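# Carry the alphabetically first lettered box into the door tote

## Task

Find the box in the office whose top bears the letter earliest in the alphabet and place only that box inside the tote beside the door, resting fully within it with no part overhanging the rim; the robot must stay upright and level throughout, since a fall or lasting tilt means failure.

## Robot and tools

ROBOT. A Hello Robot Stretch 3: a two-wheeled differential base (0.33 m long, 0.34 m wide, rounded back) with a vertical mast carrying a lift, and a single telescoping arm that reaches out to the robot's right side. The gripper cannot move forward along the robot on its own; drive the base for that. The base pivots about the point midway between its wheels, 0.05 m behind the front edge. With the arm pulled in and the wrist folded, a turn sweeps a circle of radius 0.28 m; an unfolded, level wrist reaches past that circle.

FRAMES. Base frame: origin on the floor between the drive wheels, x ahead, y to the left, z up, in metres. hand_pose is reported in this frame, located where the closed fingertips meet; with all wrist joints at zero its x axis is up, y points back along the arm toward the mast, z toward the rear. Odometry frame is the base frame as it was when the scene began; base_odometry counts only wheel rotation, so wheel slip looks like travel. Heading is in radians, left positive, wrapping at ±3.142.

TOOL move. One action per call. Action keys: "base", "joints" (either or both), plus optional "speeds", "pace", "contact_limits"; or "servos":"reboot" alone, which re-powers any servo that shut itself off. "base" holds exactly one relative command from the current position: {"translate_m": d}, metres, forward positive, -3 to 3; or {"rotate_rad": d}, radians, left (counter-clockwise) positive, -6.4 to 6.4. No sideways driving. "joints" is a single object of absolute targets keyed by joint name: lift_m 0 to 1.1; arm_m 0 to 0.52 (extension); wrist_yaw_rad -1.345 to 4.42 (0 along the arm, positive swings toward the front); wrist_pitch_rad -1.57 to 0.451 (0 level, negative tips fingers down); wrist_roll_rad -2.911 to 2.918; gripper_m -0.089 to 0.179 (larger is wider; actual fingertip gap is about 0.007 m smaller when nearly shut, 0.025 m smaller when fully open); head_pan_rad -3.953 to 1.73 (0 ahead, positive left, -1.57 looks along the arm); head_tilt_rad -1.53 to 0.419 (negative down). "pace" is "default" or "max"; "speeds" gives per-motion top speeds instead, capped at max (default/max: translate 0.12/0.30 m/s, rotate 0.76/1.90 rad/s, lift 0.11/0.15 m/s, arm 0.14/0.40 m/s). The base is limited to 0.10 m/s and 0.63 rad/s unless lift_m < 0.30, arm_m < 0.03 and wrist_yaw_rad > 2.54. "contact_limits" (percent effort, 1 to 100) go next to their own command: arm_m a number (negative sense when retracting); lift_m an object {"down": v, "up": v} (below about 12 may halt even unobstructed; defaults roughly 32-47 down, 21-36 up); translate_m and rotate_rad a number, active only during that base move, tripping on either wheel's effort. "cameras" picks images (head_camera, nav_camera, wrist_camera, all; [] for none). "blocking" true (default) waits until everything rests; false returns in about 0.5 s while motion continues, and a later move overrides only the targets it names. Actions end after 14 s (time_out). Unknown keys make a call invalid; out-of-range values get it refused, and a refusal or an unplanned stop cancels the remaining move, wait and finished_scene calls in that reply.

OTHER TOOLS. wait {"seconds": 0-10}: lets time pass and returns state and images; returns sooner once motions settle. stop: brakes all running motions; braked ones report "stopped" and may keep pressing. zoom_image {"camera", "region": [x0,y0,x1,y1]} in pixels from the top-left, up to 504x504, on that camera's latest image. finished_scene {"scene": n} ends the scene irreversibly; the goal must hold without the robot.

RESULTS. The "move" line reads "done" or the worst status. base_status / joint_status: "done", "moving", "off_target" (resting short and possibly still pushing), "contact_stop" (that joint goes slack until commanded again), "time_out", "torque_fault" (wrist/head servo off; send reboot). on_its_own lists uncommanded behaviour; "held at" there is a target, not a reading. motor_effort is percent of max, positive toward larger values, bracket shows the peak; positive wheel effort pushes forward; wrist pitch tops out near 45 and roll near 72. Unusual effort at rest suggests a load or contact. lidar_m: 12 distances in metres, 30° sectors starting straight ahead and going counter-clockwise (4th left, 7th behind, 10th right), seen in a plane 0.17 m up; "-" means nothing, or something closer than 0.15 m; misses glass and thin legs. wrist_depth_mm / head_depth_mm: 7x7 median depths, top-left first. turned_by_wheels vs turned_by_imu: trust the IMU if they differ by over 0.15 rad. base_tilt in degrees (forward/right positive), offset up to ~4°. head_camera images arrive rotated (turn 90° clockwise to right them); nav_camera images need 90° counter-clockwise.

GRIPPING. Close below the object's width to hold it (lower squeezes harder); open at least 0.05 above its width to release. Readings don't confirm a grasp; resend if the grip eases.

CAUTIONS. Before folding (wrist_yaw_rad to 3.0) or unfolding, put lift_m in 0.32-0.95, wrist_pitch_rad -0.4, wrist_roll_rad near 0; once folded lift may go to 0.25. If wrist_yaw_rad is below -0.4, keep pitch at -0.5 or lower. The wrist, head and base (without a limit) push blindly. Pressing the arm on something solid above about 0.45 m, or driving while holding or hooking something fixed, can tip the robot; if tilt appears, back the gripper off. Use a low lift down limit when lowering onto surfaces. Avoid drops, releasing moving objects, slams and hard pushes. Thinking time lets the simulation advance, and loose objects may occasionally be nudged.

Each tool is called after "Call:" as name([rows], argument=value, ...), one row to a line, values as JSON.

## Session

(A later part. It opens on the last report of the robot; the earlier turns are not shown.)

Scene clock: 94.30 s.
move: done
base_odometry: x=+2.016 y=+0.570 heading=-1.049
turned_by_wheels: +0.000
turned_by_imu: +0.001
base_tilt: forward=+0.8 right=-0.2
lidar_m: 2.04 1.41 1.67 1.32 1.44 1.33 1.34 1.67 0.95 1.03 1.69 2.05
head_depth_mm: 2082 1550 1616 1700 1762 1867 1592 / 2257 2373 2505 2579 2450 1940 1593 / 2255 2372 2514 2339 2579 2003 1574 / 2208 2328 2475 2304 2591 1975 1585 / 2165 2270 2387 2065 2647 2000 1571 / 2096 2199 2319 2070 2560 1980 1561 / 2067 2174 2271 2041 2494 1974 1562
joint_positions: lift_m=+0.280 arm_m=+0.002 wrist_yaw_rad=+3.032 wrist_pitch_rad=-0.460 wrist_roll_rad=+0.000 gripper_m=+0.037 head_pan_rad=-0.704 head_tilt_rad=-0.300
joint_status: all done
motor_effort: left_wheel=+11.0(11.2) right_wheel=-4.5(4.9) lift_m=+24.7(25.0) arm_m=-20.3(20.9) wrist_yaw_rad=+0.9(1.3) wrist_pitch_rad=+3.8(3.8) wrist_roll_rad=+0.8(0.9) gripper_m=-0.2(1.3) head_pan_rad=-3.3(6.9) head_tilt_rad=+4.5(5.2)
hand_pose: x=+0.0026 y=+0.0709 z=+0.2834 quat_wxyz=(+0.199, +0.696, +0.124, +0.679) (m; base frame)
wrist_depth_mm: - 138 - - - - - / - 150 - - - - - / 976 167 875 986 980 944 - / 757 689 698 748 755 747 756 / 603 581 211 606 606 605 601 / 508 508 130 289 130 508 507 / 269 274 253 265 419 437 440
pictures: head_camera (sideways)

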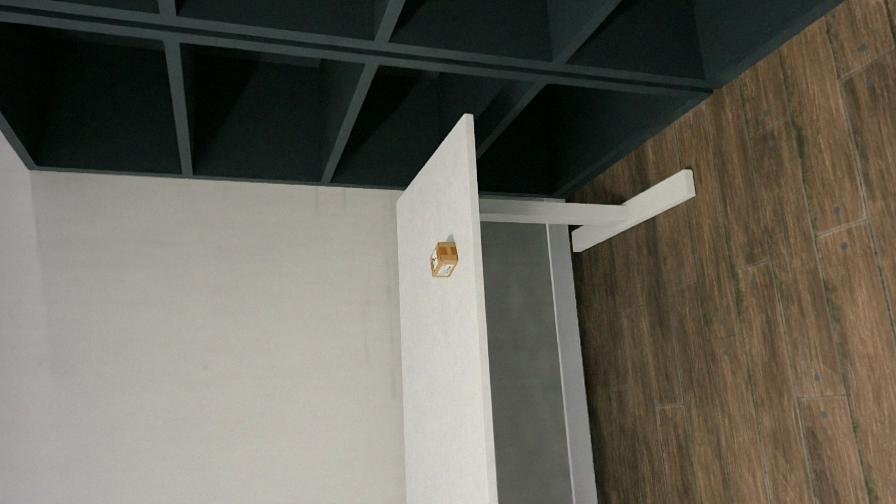

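Call:
move(base={"rotate_rad": -0.278}, joints={"head_pan_rad": -0.1, "head_tilt_rad": -0.4}, pace="max", cameras=[])

Call:
move(base={"translate_m": 0.6}, pace="max", cameras=["head_camera", "nav_camera"])

Scene clock: 119.87 s.
move: done
base_odometry: x=+2.016 y=+0.570 heading=-1.327
turned_by_wheels: -0.278
turned_by_imu: -0.276
base_tilt: forward=+0.9 right=+0.0
lidar_m: 2.04 2.15 1.40 1.67 1.32 1.35 1.33 1.42 0.96 1.35 1.03 1.70
head_depth_mm: 2083 2205 2311 2532 2334 1783 1459 / 2093 2220 2323 2557 2318 1778 1458 / 2101 2226 2335 2601 2315 1787 1456 / 2116 2293 2340 2618 2291 1780 1451 / 2146 2270 2374 2632 2315 1780 1443 / 2148 2276 2409 2630 2237 1771 1442 / 2164 2324 2476 2656 2293 1767 1450
base_status: done
joint_positions: lift_m=+0.280 arm_m=+0.002 wrist_yaw_rad=+3.032 wrist_pitch_rad=-0.460 wrist_roll_rad=+0.000 gripper_m=+0.037 head_pan_rad=-0.087 head_tilt_rad=-0.396
joint_status: all done
motor_effort: left_wheel=+8.9(16.6) right_wheel=-6.6(15.1) lift_m=+27.0(27.2) arm_m=-20.5(20.8) wrist_yaw_rad=+0.8(1.3) wrist_pitch_rad=+3.5(3.9) wrist_roll_rad=+0.9(1.0) gripper_m=+0.4(0.9) head_pan_rad=+0.6(5.7) head_tilt_rad=-2.7(2.9)
hand_pose: x=+0.0026 y=+0.0709 z=+0.2834 quat_wxyz=(+0.199, +0.696, +0.124, +0.679) (m; base frame)
wrist_depth_mm: - 137 - - - - - / - 151 - - - - - / 988 168 876 - 956 - - / 737 685 698 754 727 758 745 / 606 586 209 620 602 607 607 / 513 509 130 291 129 503 513 / 265 275 254 264 417 436 436
pictures: none

Scene clock: 123.17 s.
move: done
base_odometry: x=+2.161 y=-0.012 heading=-1.326
turned_by_wheels: +0.000
turned_by_imu: +0.000
base_tilt: forward=+1.1 right=-0.2
lidar_m: 1.45 1.97 1.63 1.17 1.60 1.94 1.92 1.33 1.43 0.96 1.28 1.54
head_depth_mm: 1552 1669 1774 1484 2068 1784 1451 / 1564 1678 1782 1484 2073 1776 1451 / 1572 1679 1815 1468 2088 1764 1445 / 1592 1684 1819 1467 2104 1770 1445 / 1597 1705 1831 1453 2129 1768 1445 / 1598 1711 1838 1450 1962 1709 1442 / 1621 1717 1853 1443 2106 1763 1434
base_status: done
joint_positions: lift_m=+0.280 arm_m=+0.002 wrist_yaw_rad=+3.032 wrist_pitch_rad=-0.460 wrist_roll_rad=+0.000 gripper_m=+0.037 head_pan_rad=-0.099 head_tilt_rad=-0.400
motor_effort: left_wheel=+7.2(20.2) right_wheel=-2.7(9.2) lift_m=+29.0(29.1) arm_m=-21.8(22.6) wrist_yaw_rad=+0.9(1.4) wrist_pitch_rad=+3.4(3.8) wrist_roll_rad=+1.0(1.0) gripper_m=+0.4(1.6) head_pan_rad=-2.9(4.3) head_tilt_rad=-2.3(3.4)
hand_pose: x=+0.0026 y=+0.0709 z=+0.2834 quat_wxyz=(+0.199, +0.696, +0.124, +0.679) (m; base frame)
wrist_depth_mm: - 138 - - - - - / - 150 - - - - - / 979 167 891 968 987 - 970 / 746 679 694 745 751 774 765 / 607 583 213 596 596 616 606 / 511 510 130 294 129 512 501 / 267 272 251 264 420 433 436
pictures: head_camera (sideways), nav_camera (sideways)

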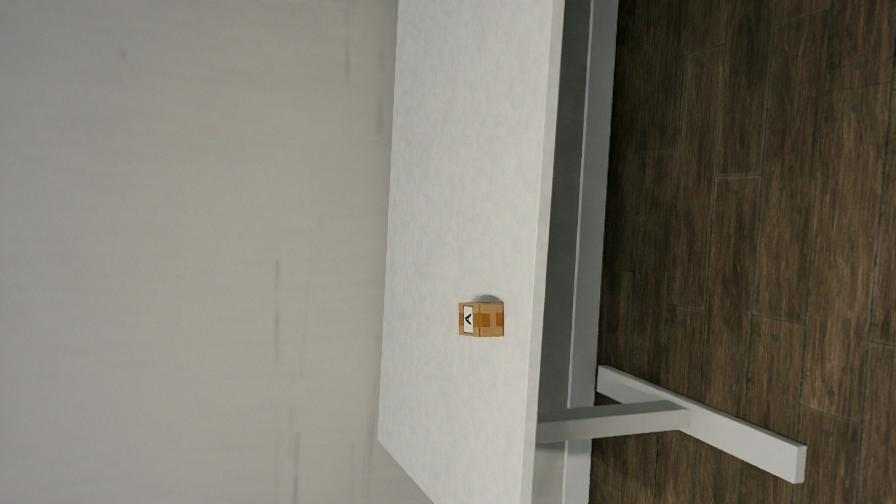

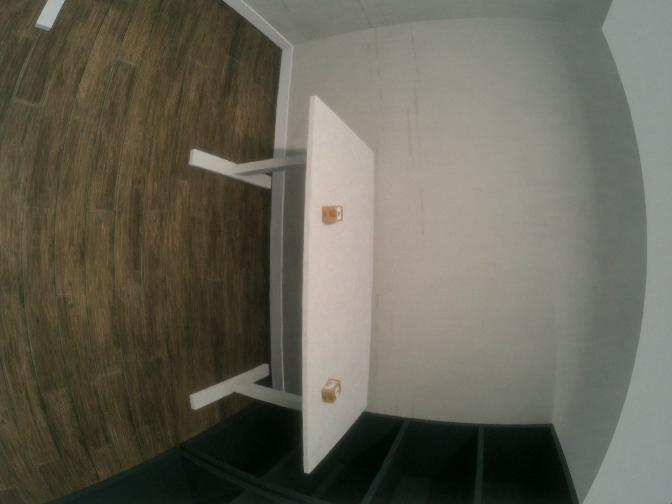

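Call:
zoom_image(camera="head_camera", region=[452, 296, 510, 344])

Scaled by 8.690 from the camera's 896x504 image, which has a finer 1280x720 frame.

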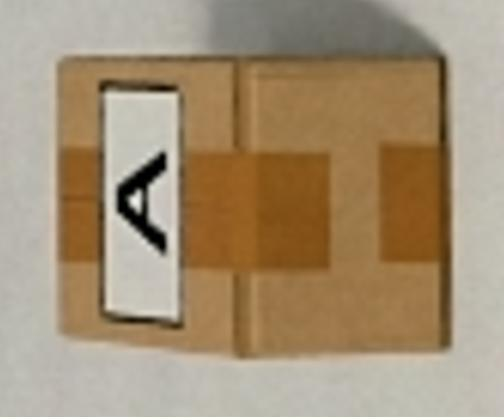

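Call:
move(base={"rotate_rad": 0.134}, pace="max", cameras=[])

Call:
move(base={"translate_m": 0.497}, pace="max", cameras=[])

Call:
move(base={"rotate_rad": 1.512}, joints={"lift_m": 0.94, "wrist_pitch_rad": -0.4, "gripper_m": 0.15, "head_pan_rad": -1.67, "head_tilt_rad": -0.6}, pace="max", cameras=["head_camera"])

Call:
move(joints={"wrist_yaw_rad": 0.0, "wrist_pitch_rad": -1.1}, cameras=["wrist_camera"])

Scene clock: 141.73 s.
move: done
base_odometry: x=+2.161 y=-0.012 heading=-1.193
turned_by_wheels: +0.134
turned_by_imu: +0.134
base_tilt: forward=+1.0 right=+0.0
lidar_m: 1.46 1.88 1.17 1.61 1.84 1.92 1.92 1.33 0.96 0.96 1.29 1.54
head_depth_mm: 1539 1629 1736 1479 2016 1775 1455 / 1557 1658 1779 1475 2052 1779 1442 / 1586 1693 1806 1463 2103 1782 1452 / 1611 1720 1854 1462 2122 1770 1442 / 1653 1759 1897 1456 1968 1752 1435 / 1687 1796 1927 1448 2193 1755 1431 / 1706 1856 2017 2096 2280 1760 1436
base_status: done
joint_positions: lift_m=+0.280 arm_m=+0.002 wrist_yaw_rad=+3.032 wrist_pitch_rad=-0.460 wrist_roll_rad=+0.000 gripper_m=+0.037 head_pan_rad=-0.100 head_tilt_rad=-0.400
motor_effort: left_wheel=-8.2(12.5) right_wheel=+8.1(14.1) lift_m=+31.3(31.3) arm_m=-21.6(22.1) wrist_yaw_rad=+0.7(1.3) wrist_pitch_rad=+3.4(3.6) wrist_roll_rad=+1.0(1.0) gripper_m=+0.2(1.2) head_pan_rad=-2.8(4.3) head_tilt_rad=-2.1(3.4)
hand_pose: x=+0.0026 y=+0.0709 z=+0.2834 quat_wxyz=(+0.199, +0.696, +0.124, +0.679) (m; base frame)
wrist_depth_mm: - 138 - - - - - / - 151 - - - - - / 978 168 878 - 986 - 950 / 752 689 681 752 744 768 751 / 622 590 211 618 603 606 616 / 510 500 130 291 130 512 510 / 267 275 253 265 413 439 437
pictures: none

Scene clock: 144.70 s.
move: done
base_odometry: x=+2.344 y=-0.474 heading=-1.193
turned_by_wheels: +0.000
turned_by_imu: +0.000
base_tilt: forward=+0.9 right=+0.0
lidar_m: 0.97 1.55 1.49 1.11 1.71 2.39 2.39 1.77 1.17 1.14 1.22 1.36
head_depth_mm: 1121 1190 1268 1342 1038 797 708 / 1136 1209 1297 1364 1029 797 1345 / 1159 1238 1329 1386 1032 768 1374 / 1176 1257 1352 1421 1024 772 1407 / 1205 1282 1386 1447 1020 788 1374 / 1223 1314 1429 1492 1015 789 1402 / 1245 1340 1449 1570 1018 812 1434
base_status: done
joint_positions: lift_m=+0.280 arm_m=+0.002 wrist_yaw_rad=+3.032 wrist_pitch_rad=-0.460 wrist_roll_rad=+0.000 gripper_m=+0.037 head_pan_rad=-0.100 head_tilt_rad=-0.401
motor_effort: left_wheel=+4.7(14.7) right_wheel=+3.3(15.2) lift_m=+31.0(31.6) arm_m=-22.1(22.5) wrist_yaw_rad=+0.9(1.2) wrist_pitch_rad=+3.5(3.8) wrist_roll_rad=+0.5(1.0) gripper_m=+0.2(1.2) head_pan_rad=-2.7(4.4) head_tilt_rad=-0.1(2.3)
hand_pose: x=+0.0026 y=+0.0709 z=+0.2834 quat_wxyz=(+0.199, +0.696, +0.124, +0.679) (m; base frame)
wrist_depth_mm: - 138 - - - - - / - 150 - - - - - / 963 167 207 997 982 986 997 / 762 684 679 745 760 765 743 / 606 577 210 608 606 608 632 / 505 513 130 290 129 507 513 / 267 276 254 268 419 434 435
pictures: none

Scene clock: 149.90 s.
move: done
base_odometry: x=+2.344 y=-0.474 heading=+0.319
turned_by_wheels: +1.512
turned_by_imu: +1.507
base_tilt: forward=+1.1 right=-0.1
lidar_m: 1.11 1.63 1.90 2.39 1.89 1.17 1.14 1.22 1.37 0.97 1.50 1.50
head_depth_mm: 1136 1245 1312 1011 845 - - / 1148 1267 1330 1001 846 - - / 1158 1283 1353 1002 792 - - / 1173 1299 1369 1000 797 - - / 1189 1313 1357 1003 815 - - / 1207 1319 1356 994 840 - - / 1225 1353 1482 996 837 1473 1294
base_status: done
joint_positions: lift_m=+0.940 arm_m=+0.002 wrist_yaw_rad=+3.032 wrist_pitch_rad=-0.420 wrist_roll_rad=+0.000 gripper_m=+0.150 head_pan_rad=-1.671 head_tilt_rad=-0.601
joint_status: all done
motor_effort: left_wheel=-9.2(14.5) right_wheel=+8.8(16.6) lift_m=+30.8(34.5) arm_m=-20.2(22.6) wrist_yaw_rad=+1.2(1.4) wrist_pitch_rad=+3.3(7.4) wrist_roll_rad=+0.9(1.1) gripper_m=-0.1(93.7) head_pan_rad=+2.9(5.1) head_tilt_rad=-1.4(5.3)
hand_pose: x=+0.0032 y=+0.0761 z=+0.9523 quat_wxyz=(+0.185, +0.698, +0.110, +0.683) (m; base frame)
wrist_depth_mm: - 136 - - - - - / - 148 - - - - - / - 161 - - - - - / - 184 208 - - - - / - 188 241 - - - - / - 126 231 - - 122 - / - - 260 - - - 111
pictures: head_camera (sideways)

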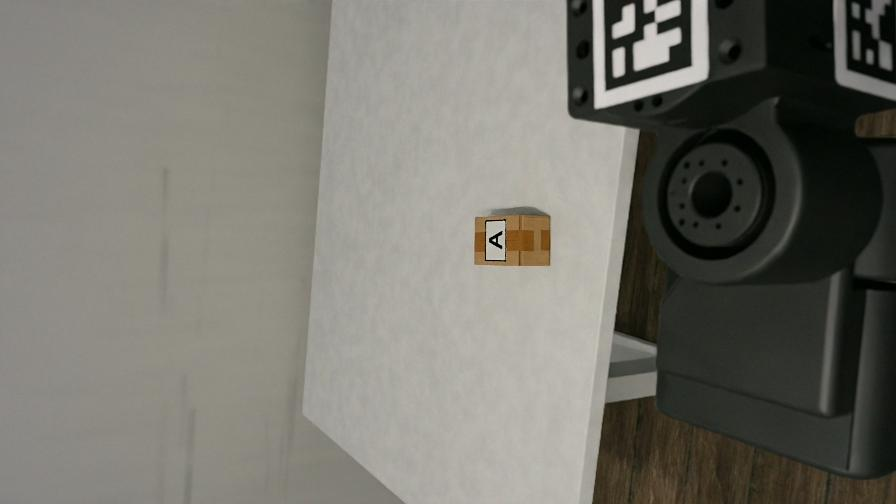

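Scene clock: 152.40 s.
move: done
base_odometry: x=+2.344 y=-0.474 heading=+0.319
turned_by_wheels: +0.000
turned_by_imu: +0.000
base_tilt: forward=+1.1 right=-0.2
lidar_m: 1.12 1.64 1.90 2.39 1.89 1.17 1.14 1.21 1.37 0.97 1.50 1.50
head_depth_mm: 1132 1240 1321 1006 849 - - / 1150 1262 1337 1008 821 - - / 1154 1273 1357 1003 792 - - / 1174 1293 1361 1001 798 - - / 1194 1311 1365 1000 815 1475 1262 / 1207 1329 1354 994 837 1439 1253 / 1221 1349 1482 997 838 1473 1261
joint_positions: lift_m=+0.940 arm_m=+0.002 wrist_yaw_rad=+0.003 wrist_pitch_rad=-1.103 wrist_roll_rad=+0.000 gripper_m=+0.150 head_pan_rad=-1.670 head_tilt_rad=-0.601
joint_status: all done
motor_effort: left_wheel=-9.2(9.4) right_wheel=+8.9(9.2) lift_m=+29.9(31.2) arm_m=-18.7(20.7) wrist_yaw_rad=-2.5(5.1) wrist_pitch_rad=+0.4(4.9) wrist_roll_rad=+0.7(1.0) gripper_m=+1.0(1.5) head_pan_rad=+3.0(4.1) head_tilt_rad=+0.4(1.5)
hand_pose: x=-0.0213 y=-0.2407 z=+0.8391 quat_wxyz=(+0.603, +0.372, -0.601, -0.370) (m; base frame)
wrist_depth_mm: - - - - - - - / - - - - - - - / - - - - - - - / - - - - - - - / - - - - - - - / - 125 968 986 978 122 965 / 106 966 938 810 924 969 111
pictures: wrist_camera
Images, in order (width x height): wrist_camera 644x364.

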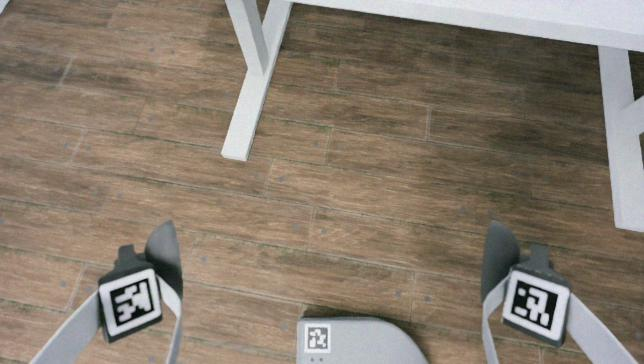

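Call:
move(joints={"arm_m": 0.3, "lift_m": 0.95}, contact_limits={"arm_m": 40}, cameras=["wrist_camera"])

Scene clock: 159.63 s.
move: done
base_odometry: x=+2.344 y=-0.474 heading=+0.319
turned_by_wheels: +0.000
turned_by_imu: +0.001
base_tilt: forward=+1.0 right=-0.1
lidar_m: 1.11 1.64 1.90 2.39 1.88 1.17 1.14 1.21 1.37 0.97 1.50 1.50
head_depth_mm: 1130 1242 334 - 795 1459 1271 / 1143 1222 351 933 796 1498 1266 / 1158 1227 394 902 769 1481 1273 / 1168 1279 408 455 800 1475 1261 / 1188 1304 1354 1002 793 1478 1265 / 1209 1325 1350 1000 840 1440 1253 / 1227 1348 1480 999 839 1485 1261
joint_positions: lift_m=+0.950 arm_m=+0.300 wrist_yaw_rad=+0.003 wrist_pitch_rad=-1.104 wrist_roll_rad=+0.000 gripper_m=+0.150 head_pan_rad=-1.670 head_tilt_rad=-0.600
joint_status: all done
motor_effort: left_wheel=-9.2(9.4) right_wheel=+8.7(9.4) lift_m=+29.6(33.3) arm_m=+21.7(25.7) wrist_yaw_rad=-2.2(2.6) wrist_pitch_rad=+0.9(1.0) wrist_roll_rad=+0.8(1.1) gripper_m=+0.5(1.0) head_pan_rad=+2.6(4.8) head_tilt_rad=+2.5(3.7)
contact_limits: arm_m 40 (drawing in: default 39, maximum 55; extending or still: default 49, maximum 70)
hand_pose: x=-0.0213 y=-0.5387 z=+0.8490 quat_wxyz=(+0.603, +0.372, -0.601, -0.370) (m; base frame)
wrist_depth_mm: - - - - - - - / - - - 297 - - - / - - - 288 - - - / - - - - - - - / - - - 298 297 146 297 / - 126 993 988 - 122 288 / 106 954 949 967 960 930 112
pictures: wrist_camera

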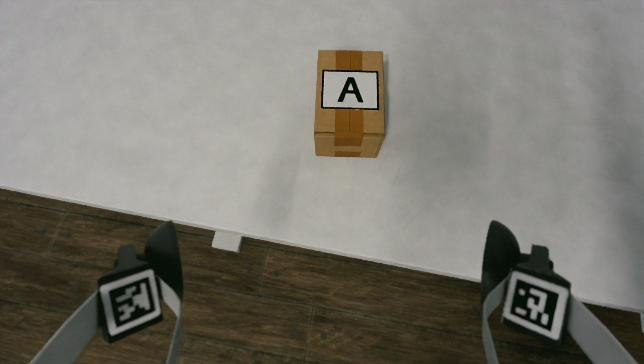

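Call:
move(base={"translate_m": -0.016}, joints={"arm_m": 0.445}, contact_limits={"arm_m": 40}, cameras=["wrist_camera"])

Scene clock: 166.77 s.
move: done
base_odometry: x=+2.329 y=-0.479 heading=+0.319
turned_by_wheels: +0.000
turned_by_imu: +0.001
base_tilt: forward=+1.0 right=-0.1
lidar_m: 1.13 1.65 1.91 2.39 1.87 1.16 1.13 1.20 1.36 0.97 0.99 1.51
head_depth_mm: 1132 1240 312 - 771 1438 1267 / 1141 478 344 1006 794 1493 1267 / 1162 519 1188 965 794 1483 1267 / 1168 545 569 966 798 1483 1267 / 1186 1302 1365 963 818 1479 1267 / 1198 1318 1353 995 838 1430 1252 / 1215 1343 1467 1002 839 1480 1255
base_status: done
joint_positions: lift_m=+0.950 arm_m=+0.445 wrist_yaw_rad=+0.003 wrist_pitch_rad=-1.104 wrist_roll_rad=+0.000 gripper_m=+0.150 head_pan_rad=-1.670 head_tilt_rad=-0.600
joint_status: all done
motor_effort: left_wheel=-10.2(13.3) right_wheel=+0.8(5.4) lift_m=+25.5(27.6) arm_m=+23.0(25.7) wrist_yaw_rad=-1.9(2.6) wrist_pitch_rad=+0.5(1.0) wrist_roll_rad=+0.7(1.1) gripper_m=-0.4(1.3) head_pan_rad=+2.6(3.9) head_tilt_rad=+2.4(3.0)
contact_limits: arm_m 40 (drawing in: default 39, maximum 55; extending or still: default 49, maximum 70)
hand_pose: x=-0.0213 y=-0.6836 z=+0.8490 quat_wxyz=(+0.603, +0.372, -0.601, -0.370) (m; base frame)
wrist_depth_mm: - - - - - - - / - - - - - - - / - - - - - - - / - - - - - - - / - 149 299 251 298 147 300 / 290 126 289 238 287 122 285 / - 270 275 272 274 266 112
pictures: wrist_camera

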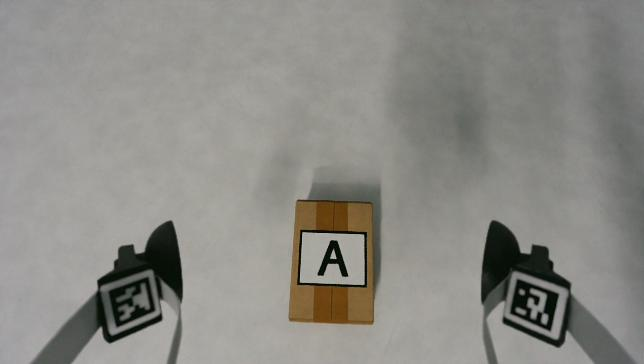

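Call:
move(joints={"lift_m": 0.86}, contact_limits={"lift_m": {"down": 14}}, cameras=["wrist_camera"])

Scene clock: 173.93 s.
move: done
base_odometry: x=+2.329 y=-0.479 heading=+0.319
turned_by_wheels: +0.000
turned_by_imu: +0.001
base_tilt: forward=+0.9 right=-0.1
lidar_m: 1.13 1.66 1.91 2.40 1.87 1.16 1.12 1.21 1.36 0.97 0.99 1.51
head_depth_mm: 1132 1246 1322 1003 305 - 1241 / 1142 1258 1303 386 733 1459 1268 / 1158 1273 569 933 793 1484 1268 / 1169 1292 583 644 800 1474 1263 / 1186 1306 1361 1002 815 1483 1265 / 1201 1323 1357 1000 838 1444 1250 / 1218 1349 1472 996 843 1480 1246
joint_positions: lift_m=+0.860 arm_m=+0.445 wrist_yaw_rad=+0.003 wrist_pitch_rad=-1.104 wrist_roll_rad=+0.000 gripper_m=+0.150 head_pan_rad=-1.670 head_tilt_rad=-0.600
joint_status: all done
motor_effort: left_wheel=-10.3(10.4) right_wheel=+0.7(1.0) lift_m=+19.6(22.8) arm_m=+21.1(22.3) wrist_yaw_rad=-1.8(2.5) wrist_pitch_rad=+0.4(1.0) wrist_roll_rad=+0.9(1.0) gripper_m=+0.1(1.2) head_pan_rad=+1.4(3.7) head_tilt_rad=+1.2(2.9)
contact_limits: arm_m 40 (drawing in: default 39, maximum 55; extending or still: default 49, maximum 70); lift_m down 14 (down: maximum 72; up: maximum 65)
hand_pose: x=-0.0213 y=-0.6836 z=+0.7590 quat_wxyz=(+0.603, +0.372, -0.601, -0.370) (m; base frame)
wrist_depth_mm: 269 264 265 264 265 263 261 / 250 251 248 247 247 247 246 / 237 237 235 234 234 233 232 / 224 225 222 168 219 220 221 / 211 211 212 159 206 209 208 / 200 126 202 152 197 123 199 / 106 188 191 147 189 186 111
pictures: wrist_camera

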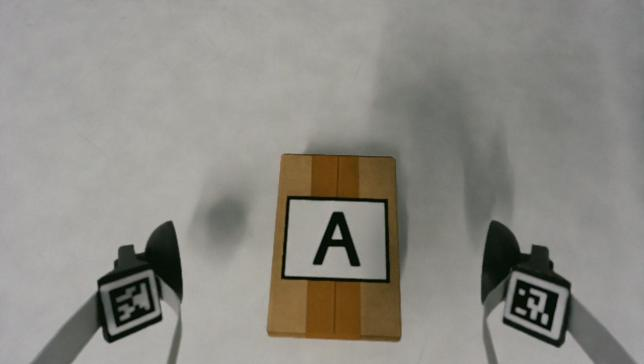

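Call:
move(joints={"lift_m": 0.833}, speeds={"lift_m": 0.04}, contact_limits={"lift_m": {"down": 14}}, cameras=[])

Call:
move(joints={"gripper_m": 0.02}, cameras=["wrist_camera"])

Call:
move(joints={"lift_m": 0.9}, speeds={"lift_m": 0.07}, cameras=["wrist_camera"])

Scene clock: 178.30 s.
move: done
base_odometry: x=+2.329 y=-0.479 heading=+0.319
turned_by_wheels: +0.000
turned_by_imu: +0.001
base_tilt: forward=+0.9 right=-0.1
lidar_m: 1.13 1.65 1.91 2.40 1.87 1.16 1.13 1.21 1.36 0.97 0.99 1.51
head_depth_mm: 1132 1243 1311 1011 344 298 - / 1140 1257 1326 429 354 1416 1272 / 1157 1280 587 898 794 1486 1265 / 1169 1287 1228 639 798 1471 1267 / 1183 1312 1352 1006 816 1486 1264 / 1201 1324 1354 996 842 1435 1260 / 1222 1350 1461 995 842 1476 1260
joint_positions: lift_m=+0.833 arm_m=+0.445 wrist_yaw_rad=+0.003 wrist_pitch_rad=-1.104 wrist_roll_rad=+0.000 gripper_m=+0.150 head_pan_rad=-1.670 head_tilt_rad=-0.600
joint_status: all done
motor_effort: left_wheel=-10.2(10.4) right_wheel=+0.5(1.1) lift_m=+19.4(21.7) arm_m=+19.7(20.6) wrist_yaw_rad=-1.9(2.4) wrist_pitch_rad=+0.9(0.9) wrist_roll_rad=+0.8(1.0) gripper_m=+0.2(1.2) head_pan_rad=+1.8(3.2) head_tilt_rad=+0.4(2.3)
contact_limits: arm_m 40 (drawing in: default 39, maximum 55; extending or still: default 49, maximum 70); lift_m down 14 (down: maximum 72; up: maximum 65)
hand_pose: x=-0.0213 y=-0.6836 z=+0.7320 quat_wxyz=(+0.603, +0.372, -0.601, -0.370) (m; base frame)
wrist_depth_mm: 233 230 231 230 229 228 226 / 219 218 218 218 214 214 213 / 207 204 205 204 203 202 203 / 195 193 192 139 187 191 191 / 184 184 181 132 179 182 181 / 178 126 174 126 127 123 171 / - 162 166 122 163 163 112
pictures: none

Scene clock: 180.13 s.
move: done
base_odometry: x=+2.329 y=-0.479 heading=+0.319
turned_by_wheels: +0.000
turned_by_imu: +0.000
base_tilt: forward=+0.8 right=-0.1
lidar_m: 1.13 1.65 1.91 2.39 1.87 1.16 1.13 1.20 1.37 0.97 0.99 1.52
head_depth_mm: 1131 1241 1316 1010 343 297 - / 1143 1252 1325 427 355 1420 1264 / 1159 1273 587 903 793 1489 1266 / 1173 1291 1180 638 800 1473 1267 / 1186 1302 1370 998 819 1487 1261 / 1201 1329 1363 1002 839 1438 1251 / 1212 1350 1473 998 838 1480 1251
joint_positions: lift_m=+0.833 arm_m=+0.445 wrist_yaw_rad=+0.003 wrist_pitch_rad=-1.092 wrist_roll_rad=+0.000 gripper_m=+0.021 head_pan_rad=-1.670 head_tilt_rad=-0.600
joint_status: all done
motor_effort: left_wheel=-9.9(10.4) right_wheel=+0.8(1.1) lift_m=+19.5(19.7) arm_m=+19.3(19.8) wrist_yaw_rad=-2.1(2.2) wrist_pitch_rad=-1.9(1.9) wrist_roll_rad=+0.5(1.2) gripper_m=-24.3(99.5) head_pan_rad=+2.4(3.6) head_tilt_rad=+1.2(2.0)
contact_limits: arm_m 40 (drawing in: default 39, maximum 55; extending or still: default 49, maximum 70); lift_m down 14 (down: maximum 72; up: maximum 65)
hand_pose: x=-0.0213 y=-0.6867 z=+0.7332 quat_wxyz=(+0.605, +0.368, -0.603, -0.367) (m; base frame)
wrist_depth_mm: 241 240 238 237 237 234 235 / 224 225 223 223 220 220 220 / 211 210 209 210 207 207 208 / 198 197 198 143 191 197 195 / 188 188 159 135 150 185 185 / 178 177 129 128 128 176 175 / 171 113 166 124 165 165 167
pictures: wrist_camera

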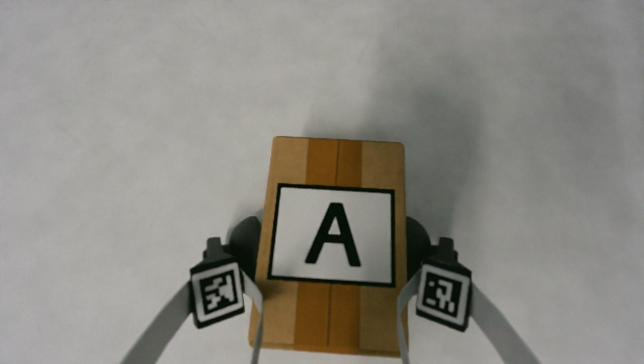

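Scene clock: 181.73 s.
move: done
base_odometry: x=+2.329 y=-0.479 heading=+0.319
turned_by_wheels: +0.000
turned_by_imu: +0.000
base_tilt: forward=+0.9 right=-0.1
lidar_m: 1.13 1.65 1.91 2.40 1.87 1.16 1.13 1.21 1.37 0.97 0.99 1.52
head_depth_mm: 1134 1239 1315 317 - 1456 1269 / 1144 1247 425 345 797 1479 1272 / 1158 1239 547 1001 795 1485 1257 / 1167 1269 557 762 815 1491 1264 / 1184 1308 1360 999 816 1479 1268 / 1203 1319 1355 1001 842 1432 1252 / 1216 1341 1465 999 837 1482 1256
joint_positions: lift_m=+0.900 arm_m=+0.445 wrist_yaw_rad=+0.003 wrist_pitch_rad=-1.107 wrist_roll_rad=+0.000 gripper_m=+0.021 head_pan_rad=-1.670 head_tilt_rad=-0.600
joint_status: all done
motor_effort: left_wheel=-9.6(10.0) right_wheel=+0.3(1.2) lift_m=+32.7(34.6) arm_m=+18.3(19.4) wrist_yaw_rad=-2.1(2.3) wrist_pitch_rad=+1.2(2.2) wrist_roll_rad=+0.7(1.1) gripper_m=-18.5(24.0) head_pan_rad=+1.3(2.9) head_tilt_rad=+1.5(2.1)
contact_limits: arm_m 40 (drawing in: default 39, maximum 55; extending or still: default 49, maximum 70)
hand_pose: x=-0.0213 y=-0.6829 z=+0.7987 quat_wxyz=(+0.602, +0.373, -0.601, -0.371) (m; base frame)
wrist_depth_mm: - - - - - - - / 295 296 299 297 292 292 293 / 281 282 281 278 277 277 277 / 266 264 263 150 259 263 262 / 253 251 251 142 148 250 249 / 239 240 128 135 131 237 235 / 228 104 224 131 223 225 223
pictures: wrist_camera

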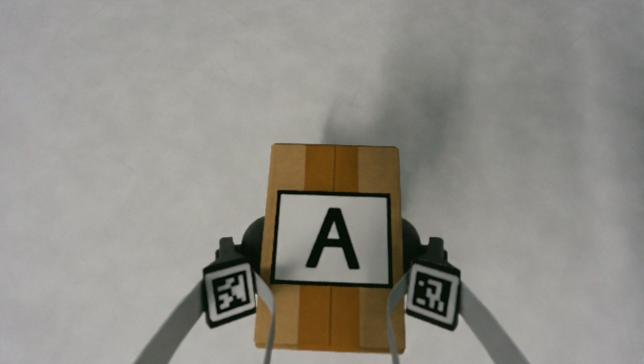

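Call:
move(joints={"arm_m": 0.0}, speeds={"arm_m": 0.25}, cameras=[])

Call:
move(base={"rotate_rad": 1.787}, joints={"lift_m": 0.5, "wrist_yaw_rad": 2.62, "wrist_pitch_rad": -0.45, "head_pan_rad": 0.0, "head_tilt_rad": -0.4}, cameras=["wrist_camera"])

Call:
move(joints={"lift_m": 0.294}, pace="max", cameras=[])

Call:
move(base={"translate_m": 2.07}, speeds={"translate_m": 0.27}, cameras=["nav_camera"])

Scene clock: 199.27 s.
move: done
base_odometry: x=+2.329 y=-0.479 heading=+0.319
turned_by_wheels: +0.000
turned_by_imu: +0.001
base_tilt: forward=+1.0 right=+0.1
lidar_m: 1.13 1.66 1.91 2.40 1.87 1.16 1.13 1.20 1.36 0.97 0.99 1.51
head_depth_mm: 1137 1243 1311 1010 794 1518 - / 1141 1258 1332 1001 797 1566 - / 1155 1269 1348 1010 794 1525 - / 1175 1289 1370 1007 817 1514 - / 1189 1305 1371 999 816 1483 1237 / 1201 1326 1359 1001 841 1446 1257 / 1213 1345 1457 999 838 1471 1254
joint_positions: lift_m=+0.900 arm_m=+0.002 wrist_yaw_rad=+0.003 wrist_pitch_rad=-1.109 wrist_roll_rad=+0.000 gripper_m=+0.021 head_pan_rad=-1.670 head_tilt_rad=-0.600
joint_status: all done
joint sent to its limit — arm_m, lower limit.
motor_effort: left_wheel=-9.6(10.0) right_wheel=+0.8(1.1) lift_m=+21.5(32.5) arm_m=-22.0(24.9) wrist_yaw_rad=-1.7(2.5) wrist_pitch_rad=+1.4(1.7) wrist_roll_rad=+0.6(1.1) gripper_m=-18.4(20.3) head_pan_rad=+1.0(3.2) head_tilt_rad=-0.5(1.7)
hand_pose: x=-0.0214 y=-0.2394 z=+0.7986 quat_wxyz=(+0.602, +0.373, -0.600, -0.372) (m; base frame)
wrist_depth_mm: - - - - - - - / - - - - - - - / - - - - - - - / - - - 149 - - - / - - 161 142 148 983 999 / 962 976 129 135 131 940 933 / 926 105 133 131 763 884 891
pictures: none

Scene clock: 203.73 s.
move: done
base_odometry: x=+2.329 y=-0.479 heading=+2.105
turned_by_wheels: +1.786
turned_by_imu: +1.781
base_tilt: forward=+0.9 right=-0.1
lidar_m: 2.41 1.17 1.16 1.13 1.49 1.35 0.97 1.66 1.51 1.13 1.86 2.39
head_depth_mm: 2043 2155 2290 2446 2336 1785 1450 / 2098 2252 2383 2565 2310 1790 1455 / 2203 2319 2528 2690 2306 1773 1440 / 2303 2457 2611 2812 2314 1767 1444 / 2386 2537 2801 2922 2328 1771 1430 / 2465 2644 2819 1943 2037 1766 1430 / 1492 1611 1734 1843 2040 1716 1426
base_status: done
joint_positions: lift_m=+0.500 arm_m=+0.002 wrist_yaw_rad=+2.617 wrist_pitch_rad=-0.479 wrist_roll_rad=+0.000 gripper_m=+0.021 head_pan_rad=+0.002 head_tilt_rad=-0.400
joint_status: all done
motor_effort: left_wheel=-11.7(16.0) right_wheel=+10.0(14.6) lift_m=+20.3(21.9) arm_m=-21.8(22.6) wrist_yaw_rad=+3.3(6.7) wrist_pitch_rad=+5.1(7.9) wrist_roll_rad=+0.8(1.1) gripper_m=-18.8(20.2) head_pan_rad=-4.0(5.4) head_tilt_rad=+2.8(6.5)
hand_pose: x=+0.0871 y=+0.0405 z=+0.4993 quat_wxyz=(+0.340, +0.707, -0.016, +0.620) (m; base frame)
wrist_depth_mm: - - - - - - - / - - - - - - - / - - - - - - - / - - - 149 - - - / 940 915 158 141 147 916 910 / 749 779 128 136 131 781 752 / 206 104 133 130 654 649 670
pictures: wrist_camera

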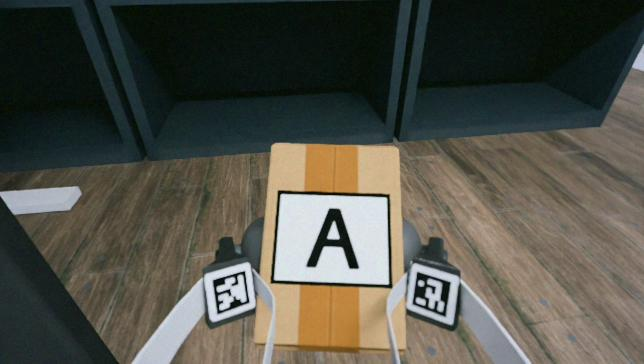

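Scene clock: 205.90 s.
move: done
base_odometry: x=+2.329 y=-0.479 heading=+2.105
turned_by_wheels: +0.000
turned_by_imu: +0.000
base_tilt: forward=+1.0 right=-0.2
lidar_m: 2.41 1.16 1.16 1.13 1.49 1.35 0.97 1.66 1.51 1.13 1.86 2.40
head_depth_mm: 2034 2169 2295 2468 2326 1792 1450 / 2104 2248 2391 2555 2320 1776 1446 / 2185 2338 2499 2703 2303 1785 1442 / 2297 2448 2607 2796 2320 1769 1443 / 2398 2548 2734 2896 2301 1763 1446 / 2466 2624 2822 2764 2018 1766 1440 / 1487 1621 1731 1841 2005 1717 1430
joint_positions: lift_m=+0.294 arm_m=+0.002 wrist_yaw_rad=+2.617 wrist_pitch_rad=-0.478 wrist_roll_rad=+0.000 gripper_m=+0.021 head_pan_rad=+0.000 head_tilt_rad=-0.400
joint_status: all done
motor_effort: left_wheel=-11.6(11.7) right_wheel=+10.1(10.4) lift_m=+19.9(22.1) arm_m=-21.1(22.1) wrist_yaw_rad=+3.7(3.7) wrist_pitch_rad=+5.0(5.3) wrist_roll_rad=+0.8(1.0) gripper_m=-18.8(20.2) head_pan_rad=-2.3(5.2) head_tilt_rad=+3.2(4.1)
hand_pose: x=+0.0872 y=+0.0406 z=+0.2934 quat_wxyz=(+0.340, +0.707, -0.016, +0.620) (m; base frame)
wrist_depth_mm: - - - - - - - / - - - - - - - / 957 974 971 963 975 995 995 / 766 755 747 149 734 755 758 / 619 618 160 142 149 607 621 / 509 539 129 136 130 511 509 / 206 104 262 131 424 442 449
pictures: none

Scene clock: 216.10 s.
move: done
base_odometry: x=+1.275 y=+1.302 heading=+2.105
turned_by_wheels: +0.000
turned_by_imu: -0.001
base_tilt: forward=+1.0 right=-0.1
lidar_m: 0.48 0.59 1.17 0.82 0.76 1.40 3.02 2.35 1.79 0.83 0.53 0.48
head_depth_mm: 369 391 415 444 477 515 556 / 383 406 434 466 501 542 592 / 398 424 453 488 528 573 628 / 415 442 474 514 557 611 671 / 433 463 499 540 589 651 721 / 452 486 526 571 627 693 776 / 474 511 555 606 670 745 840
base_status: done
joint_positions: lift_m=+0.294 arm_m=+0.002 wrist_yaw_rad=+2.617 wrist_pitch_rad=-0.478 wrist_roll_rad=+0.000 gripper_m=+0.021 head_pan_rad=+0.000 head_tilt_rad=-0.400
motor_effort: left_wheel=+2.8(11.8) right_wheel=+9.3(18.4) lift_m=+32.4(32.6) arm_m=-18.1(21.5) wrist_yaw_rad=+2.8(3.9) wrist_pitch_rad=+4.8(5.4) wrist_roll_rad=+0.8(1.0) gripper_m=-19.9(20.6) head_pan_rad=-3.6(4.9) head_tilt_rad=+2.1(4.3)
hand_pose: x=+0.0871 y=+0.0406 z=+0.2934 quat_wxyz=(+0.340, +0.707, -0.016, +0.620) (m; base frame)
wrist_depth_mm: - - - - - 620 440 / - - - - - 638 442 / 824 951 980 971 898 626 454 / 742 744 767 149 725 629 463 / 620 622 159 142 149 593 469 / 501 542 128 136 131 519 461 / 205 104 262 131 428 442 431
pictures: nav_camera (sideways)

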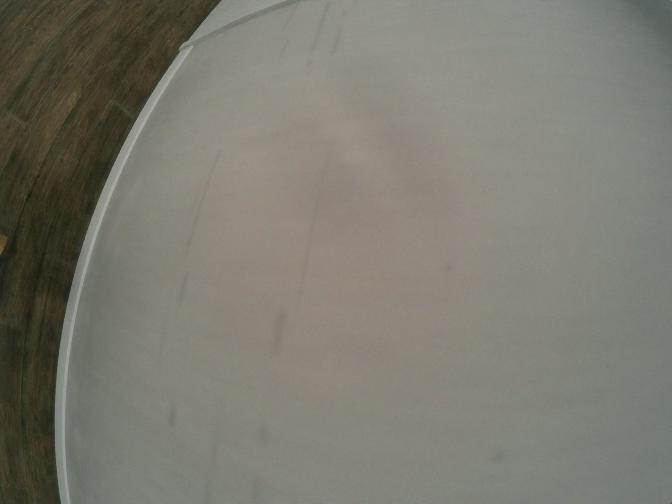

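Call:
move(base={"rotate_rad": 1.186}, joints={"head_pan_rad": 0.0, "head_tilt_rad": -0.45}, pace="max", cameras=["head_camera"])

Call:
move(base={"translate_m": 1.35}, speeds={"translate_m": 0.27}, cameras=["head_camera"])

Scene clock: 222.57 s.
move: done
base_odometry: x=+1.275 y=+1.302 heading=-2.993
turned_by_wheels: +1.186
turned_by_imu: +1.181
base_tilt: forward=+0.8 right=-0.1
lidar_m: 1.58 0.71 0.59 1.40 3.27 2.34 1.79 0.71 0.50 0.48 0.49 0.66
head_depth_mm: 1674 1625 1610 1569 1525 1550 1372 / 2159 2323 2464 2397 2072 1692 1405 / 2159 2328 2574 2703 2147 1696 1394 / 2174 2335 2556 2714 2151 1680 1380 / 2203 2353 2535 2690 2135 1689 1385 / 2183 2365 2546 2708 2150 1685 1386 / 2166 2362 2562 2768 2118 1673 1384
base_status: done
joint_positions: lift_m=+0.294 arm_m=+0.002 wrist_yaw_rad=+2.617 wrist_pitch_rad=-0.478 wrist_roll_rad=+0.000 gripper_m=+0.021 head_pan_rad=+0.000 head_tilt_rad=-0.448
joint_status: all done
motor_effort: left_wheel=-9.7(15.0) right_wheel=+8.6(17.9) lift_m=+28.8(32.7) arm_m=-21.9(22.4) wrist_yaw_rad=+3.0(3.7) wrist_pitch_rad=+5.1(5.4) wrist_roll_rad=+0.8(0.9) gripper_m=-19.6(20.0) head_pan_rad=-1.9(4.1) head_tilt_rad=-2.6(3.1)
hand_pose: x=+0.0871 y=+0.0406 z=+0.2935 quat_wxyz=(+0.340, +0.707, -0.016, +0.620) (m; base frame)
wrist_depth_mm: - - - 615 716 - - / - - - 683 780 - - / 955 993 952 728 870 - 988 / 736 764 753 149 735 746 748 / 620 612 160 142 148 603 608 / 500 540 128 136 131 514 519 / 203 104 262 131 420 443 448
pictures: head_camera (sideways)

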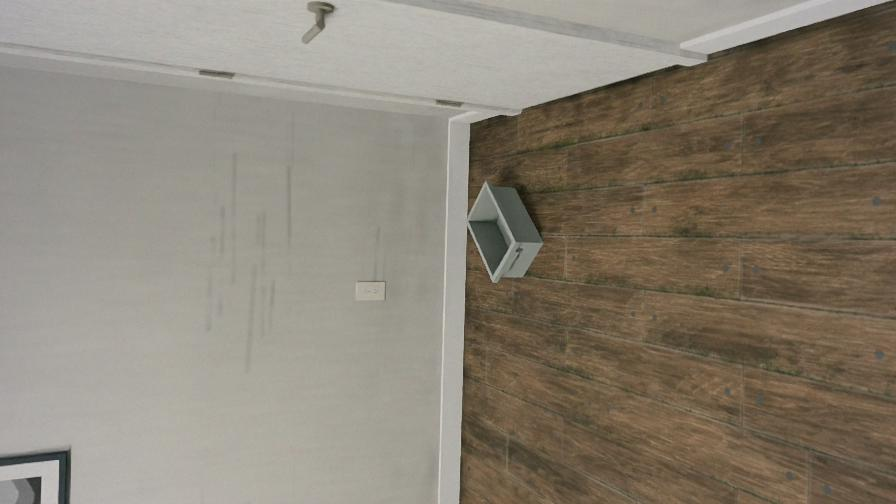

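Scene clock: 230.10 s.
move: done
base_odometry: x=-0.060 y=+1.102 heading=-2.993
turned_by_wheels: +0.000
turned_by_imu: -0.001
base_tilt: forward=+0.9 right=-0.1
lidar_m: 1.18 1.22 1.62 2.50 0.81 0.77 1.98 0.64 0.45 0.40 0.42 0.56
head_depth_mm: 986 1060 1149 1261 1344 1410 1335 / 991 1065 1152 1261 1385 1542 1400 / 995 1065 1158 1263 1392 1542 1390 / 996 1068 1159 1271 1404 1536 1325 / 992 1069 1163 1273 1404 1540 1398 / 997 1077 1166 1278 1404 1545 1383 / 1001 1081 1169 1278 1405 1544 1378
base_status: done
joint_positions: lift_m=+0.294 arm_m=+0.002 wrist_yaw_rad=+2.617 wrist_pitch_rad=-0.478 wrist_roll_rad=+0.000 gripper_m=+0.021 head_pan_rad=+0.000 head_tilt_rad=-0.450
motor_effort: left_wheel=+8.2(12.1) right_wheel=+3.9(19.0) lift_m=+20.9(29.0) arm_m=-16.0(22.4) wrist_yaw_rad=+2.8(3.7) wrist_pitch_rad=+5.1(5.5) wrist_roll_rad=+0.9(1.0) gripper_m=-18.2(20.1) head_pan_rad=-2.2(4.3) head_tilt_rad=-2.1(3.7)
hand_pose: x=+0.0871 y=+0.0406 z=+0.2934 quat_wxyz=(+0.340, +0.707, -0.016, +0.620) (m; base frame)
wrist_depth_mm: - - - - - - 924 / - - - - - - 960 / 979 968 990 976 973 983 956 / 763 725 763 149 711 736 638 / 604 623 159 141 149 611 565 / 506 534 128 136 132 517 510 / 207 104 260 131 423 451 442
pictures: head_camera (sideways)

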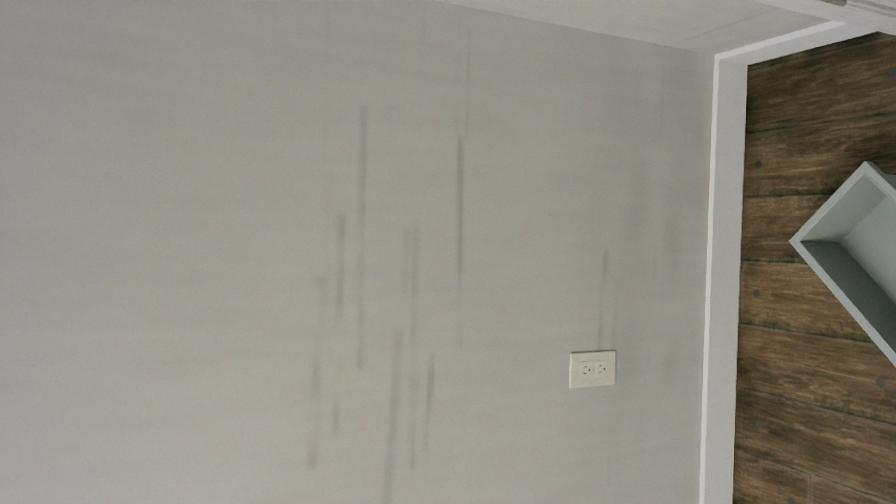

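Call:
move(base={"translate_m": 0.08}, cameras=[])

Call:
move(base={"rotate_rad": 1.57}, joints={"lift_m": 0.55, "head_pan_rad": -1.67, "head_tilt_rad": -0.7}, cameras=[])

Call:
move(joints={"wrist_yaw_rad": 0.8, "wrist_pitch_rad": -1.1, "arm_m": 0.2}, speeds={"wrist_yaw_rad": 1.0}, cameras=["head_camera", "wrist_camera"])

Scene clock: 247.70 s.
move: done
base_odometry: x=-0.139 y=+1.090 heading=-2.993
turned_by_wheels: +0.000
turned_by_imu: +0.001
base_tilt: forward=+0.9 right=-0.3
lidar_m: 1.10 1.13 1.51 2.69 0.93 0.82 1.97 0.63 0.42 0.40 0.42 0.56
head_depth_mm: 912 987 1067 1165 1265 1382 1327 / 917 985 1070 1173 1288 1429 1396 / 920 994 1073 1177 1297 1426 1396 / 922 991 1080 1176 1301 1442 1387 / 927 1001 1083 1178 1298 1445 1380 / 927 998 1086 1187 1306 1459 1385 / 930 1000 1090 1194 1313 1459 1375
base_status: done
joint_positions: lift_m=+0.294 arm_m=+0.002 wrist_yaw_rad=+2.617 wrist_pitch_rad=-0.478 wrist_roll_rad=+0.000 gripper_m=+0.021 head_pan_rad=+0.000 head_tilt_rad=-0.450
motor_effort: left_wheel=-0.6(10.7) right_wheel=+10.5(12.6) lift_m=+22.6(22.8) arm_m=-11.7(13.4) wrist_yaw_rad=+3.5(3.7) wrist_pitch_rad=+5.0(5.3) wrist_roll_rad=+0.9(0.9) gripper_m=-18.5(19.9) head_pan_rad=-1.8(3.5) head_tilt_rad=-2.0(3.3)
hand_pose: x=+0.0871 y=+0.0406 z=+0.2934 quat_wxyz=(+0.340, +0.707, -0.016, +0.620) (m; base frame)
wrist_depth_mm: - - - - - - 884 / - - - - - - 882 / - 998 962 970 976 987 884 / 740 752 756 150 730 755 610 / 606 609 160 142 149 605 510 / 498 529 128 135 131 521 506 / 205 103 261 131 422 444 448
pictures: none

Scene clock: 251.30 s.
move: done
base_odometry: x=-0.139 y=+1.090 heading=-1.423
turned_by_wheels: +1.569
turned_by_imu: +1.564
base_tilt: forward=+1.1 right=-0.2
lidar_m: 2.91 0.94 0.82 2.11 0.64 0.45 0.40 0.42 0.55 1.10 1.13 1.48
head_depth_mm: 964 1057 1093 1115 1092 1129 1155 / 972 1089 1242 1422 1535 1361 1209 / 963 1082 1230 1437 1595 1383 1201 / 956 1071 1222 1415 1592 1348 1202 / 946 1061 1202 1405 1570 1342 1190 / 944 1049 1194 1383 1567 1389 1205 / 931 1044 1183 1368 1548 1386 1209
base_status: done
joint_positions: lift_m=+0.550 arm_m=+0.002 wrist_yaw_rad=+2.617 wrist_pitch_rad=-0.478 wrist_roll_rad=+0.000 gripper_m=+0.021 head_pan_rad=-1.675 head_tilt_rad=-0.703
joint_status: all done
motor_effort: left_wheel=-10.0(14.2) right_wheel=+11.4(15.2) lift_m=+32.1(35.0) arm_m=-22.0(22.0) wrist_yaw_rad=+2.8(3.7) wrist_pitch_rad=+4.5(5.4) wrist_roll_rad=+0.8(1.0) gripper_m=-19.6(20.0) head_pan_rad=+2.8(4.1) head_tilt_rad=+0.5(6.8)
hand_pose: x=+0.0871 y=+0.0406 z=+0.5495 quat_wxyz=(+0.340, +0.707, -0.016, +0.620) (m; base frame)
wrist_depth_mm: - - - 915 - - - / - - - - - - - / - - - - - - - / - - - 149 - - - / 999 984 157 142 149 978 995 / 829 845 128 135 131 830 829 / 206 104 133 131 690 715 700
pictures: none

Scene clock: 254.00 s.
move: done
base_odometry: x=-0.139 y=+1.090 heading=-1.423
turned_by_wheels: +0.000
turned_by_imu: +0.000
base_tilt: forward=+0.8 right=-0.1
lidar_m: 2.91 0.94 0.82 2.11 0.64 0.45 0.40 0.42 0.55 1.10 1.13 1.48
head_depth_mm: 966 1060 1100 1126 1092 1142 1161 / 973 1090 1240 1417 1547 1330 496 / 965 1081 1236 1421 1595 570 1165 / 956 1073 1217 1409 1595 607 1145 / 945 1065 1203 1397 1572 1316 1169 / 939 1050 1193 1383 1544 1383 1204 / 933 1044 1182 1360 1549 1387 1206
joint_positions: lift_m=+0.550 arm_m=+0.200 wrist_yaw_rad=+0.803 wrist_pitch_rad=-1.107 wrist_roll_rad=+0.000 gripper_m=+0.021 head_pan_rad=-1.670 head_tilt_rad=-0.701
joint_status: all done
motor_effort: left_wheel=-10.0(10.3) right_wheel=+10.7(11.9) lift_m=+29.9(32.4) arm_m=+23.1(25.5) wrist_yaw_rad=-2.3(6.2) wrist_pitch_rad=+1.1(5.1) wrist_roll_rad=+0.9(1.0) gripper_m=-19.3(20.4) head_pan_rad=+2.8(4.7) head_tilt_rad=+1.5(2.7)
hand_pose: x=+0.0454 y=-0.4097 z=+0.4487 quat_wxyz=(+0.699, +0.577, -0.408, -0.107) (m; base frame)
wrist_depth_mm: 811 801 795 808 778 768 644 / 785 747 742 742 722 737 711 / 717 731 710 698 674 633 699 / 679 677 676 150 652 610 656 / 635 631 160 142 149 633 629 / 619 614 128 135 131 594 594 / 585 104 133 130 555 566 569
pictures: head_camera (sideways), wrist_camera

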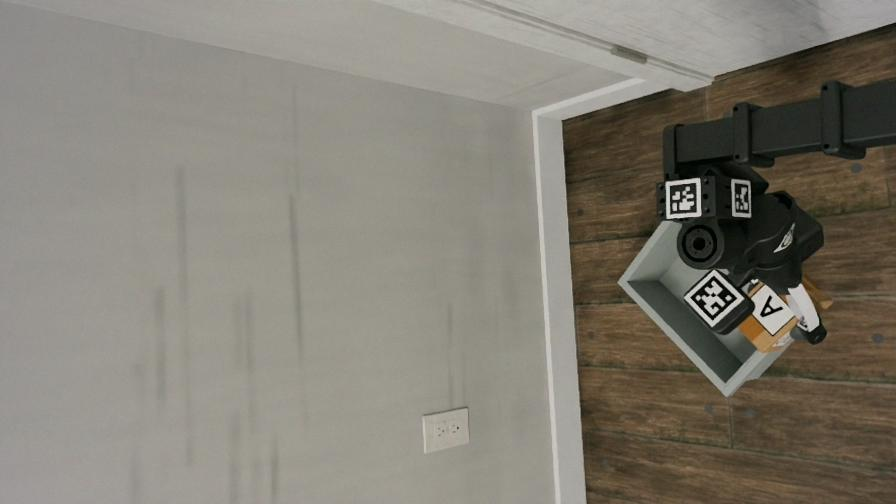

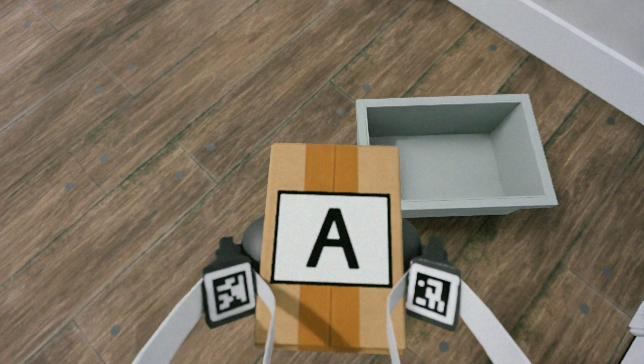

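Call:
move(joints={"arm_m": 0.475, "lift_m": 0.38}, cameras=["wrist_camera"])

Scene clock: 263.37 s.
move: done
base_odometry: x=-0.139 y=+1.090 heading=-1.423
turned_by_wheels: +0.000
turned_by_imu: +0.001
base_tilt: forward=+0.8 right=-0.1
lidar_m: 2.91 0.94 0.82 2.11 0.64 0.45 0.40 0.42 0.55 1.10 1.13 1.49
head_depth_mm: 965 1056 1104 1128 1092 1137 1162 / 969 1090 1241 1407 1560 1363 1212 / 964 1081 1233 1428 1555 818 1145 / 955 1065 1215 1412 959 1311 1208 / 947 1061 1205 1396 1568 1323 1184 / 941 1049 1193 1382 1552 1387 1204 / 934 1041 1182 1367 1559 1378 1203
joint_positions: lift_m=+0.380 arm_m=+0.475 wrist_yaw_rad=+0.803 wrist_pitch_rad=-1.108 wrist_roll_rad=+0.000 gripper_m=+0.021 head_pan_rad=-1.670 head_tilt_rad=-0.700
joint_status: all done
motor_effort: left_wheel=-9.3(9.9) right_wheel=+10.7(11.5) lift_m=+22.3(25.3) arm_m=+21.8(25.4) wrist_yaw_rad=-1.7(2.6) wrist_pitch_rad=+1.5(1.7) wrist_roll_rad=+0.9(0.9) gripper_m=-18.9(20.0) head_pan_rad=+3.3(4.1) head_tilt_rad=+0.0(2.7)
hand_pose: x=+0.0452 y=-0.6845 z=+0.2786 quat_wxyz=(+0.699, +0.577, -0.408, -0.108) (m; base frame)
wrist_depth_mm: 587 588 565 581 560 457 393 / 543 547 539 543 532 517 422 / 512 508 506 504 502 498 471 / 487 484 359 149 355 473 474 / 464 454 330 141 148 451 450 / 441 438 128 136 131 433 427 / 420 104 296 131 294 404 408
pictures: wrist_camera

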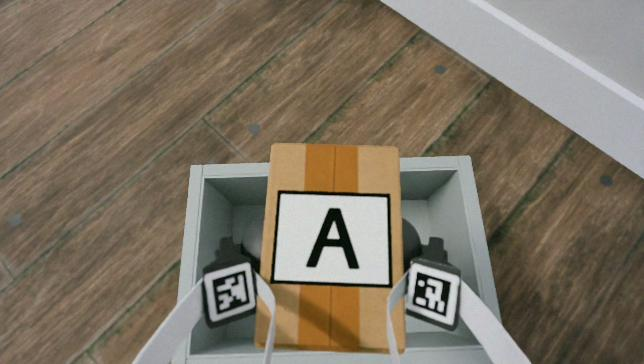

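Call:
move(base={"translate_m": 0.016}, joints={"arm_m": 0.499, "lift_m": 0.25}, cameras=["wrist_camera"])

Scene clock: 271.57 s.
move: done
base_odometry: x=-0.137 y=+1.075 heading=-1.424
turned_by_wheels: +0.000
turned_by_imu: +0.001
base_tilt: forward=+1.0 right=-0.2
lidar_m: 2.90 0.94 0.81 2.18 0.67 0.47 0.42 0.44 0.57 0.66 1.13 1.48
head_depth_mm: 978 1067 1143 1173 1126 1181 1167 / 973 1087 1235 1419 1564 1396 1202 / 963 1079 1226 1425 1593 1303 843 / 955 1069 1219 1409 1582 1252 1211 / 946 1059 1200 1394 1574 1321 1186 / 944 1051 1189 1372 1554 1386 1205 / 932 1041 1181 1364 1548 1380 1210
base_status: done
joint_positions: lift_m=+0.250 arm_m=+0.499 wrist_yaw_rad=+0.803 wrist_pitch_rad=-1.109 wrist_roll_rad=+0.000 gripper_m=+0.021 head_pan_rad=-1.670 head_tilt_rad=-0.700
joint_status: all done
motor_effort: left_wheel=+1.3(6.4) right_wheel=+9.6(13.9) lift_m=+21.3(25.4) arm_m=+20.7(25.4) wrist_yaw_rad=-1.9(2.4) wrist_pitch_rad=+1.3(1.7) wrist_roll_rad=+0.6(1.0) gripper_m=-19.2(20.3) head_pan_rad=+2.4(3.8) head_tilt_rad=+1.6(1.8)
hand_pose: x=+0.0451 y=-0.7085 z=+0.1486 quat_wxyz=(+0.699, +0.577, -0.408, -0.108) (m; base frame)
wrist_depth_mm: 405 408 405 398 403 398 357 / 383 382 375 381 377 377 374 / 361 359 224 222 231 222 352 / 340 236 278 149 270 248 336 / 327 237 312 142 149 249 312 / 305 221 129 136 131 236 297 / 187 104 288 131 284 222 196
pictures: wrist_camera

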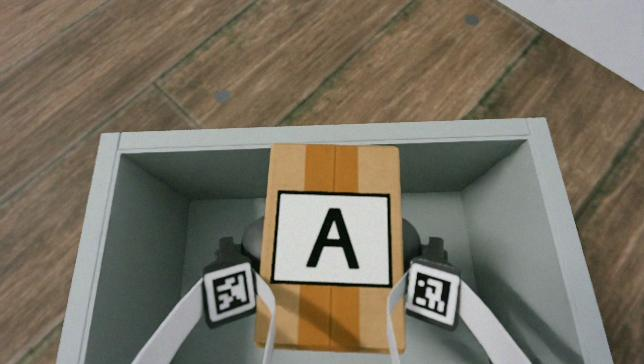

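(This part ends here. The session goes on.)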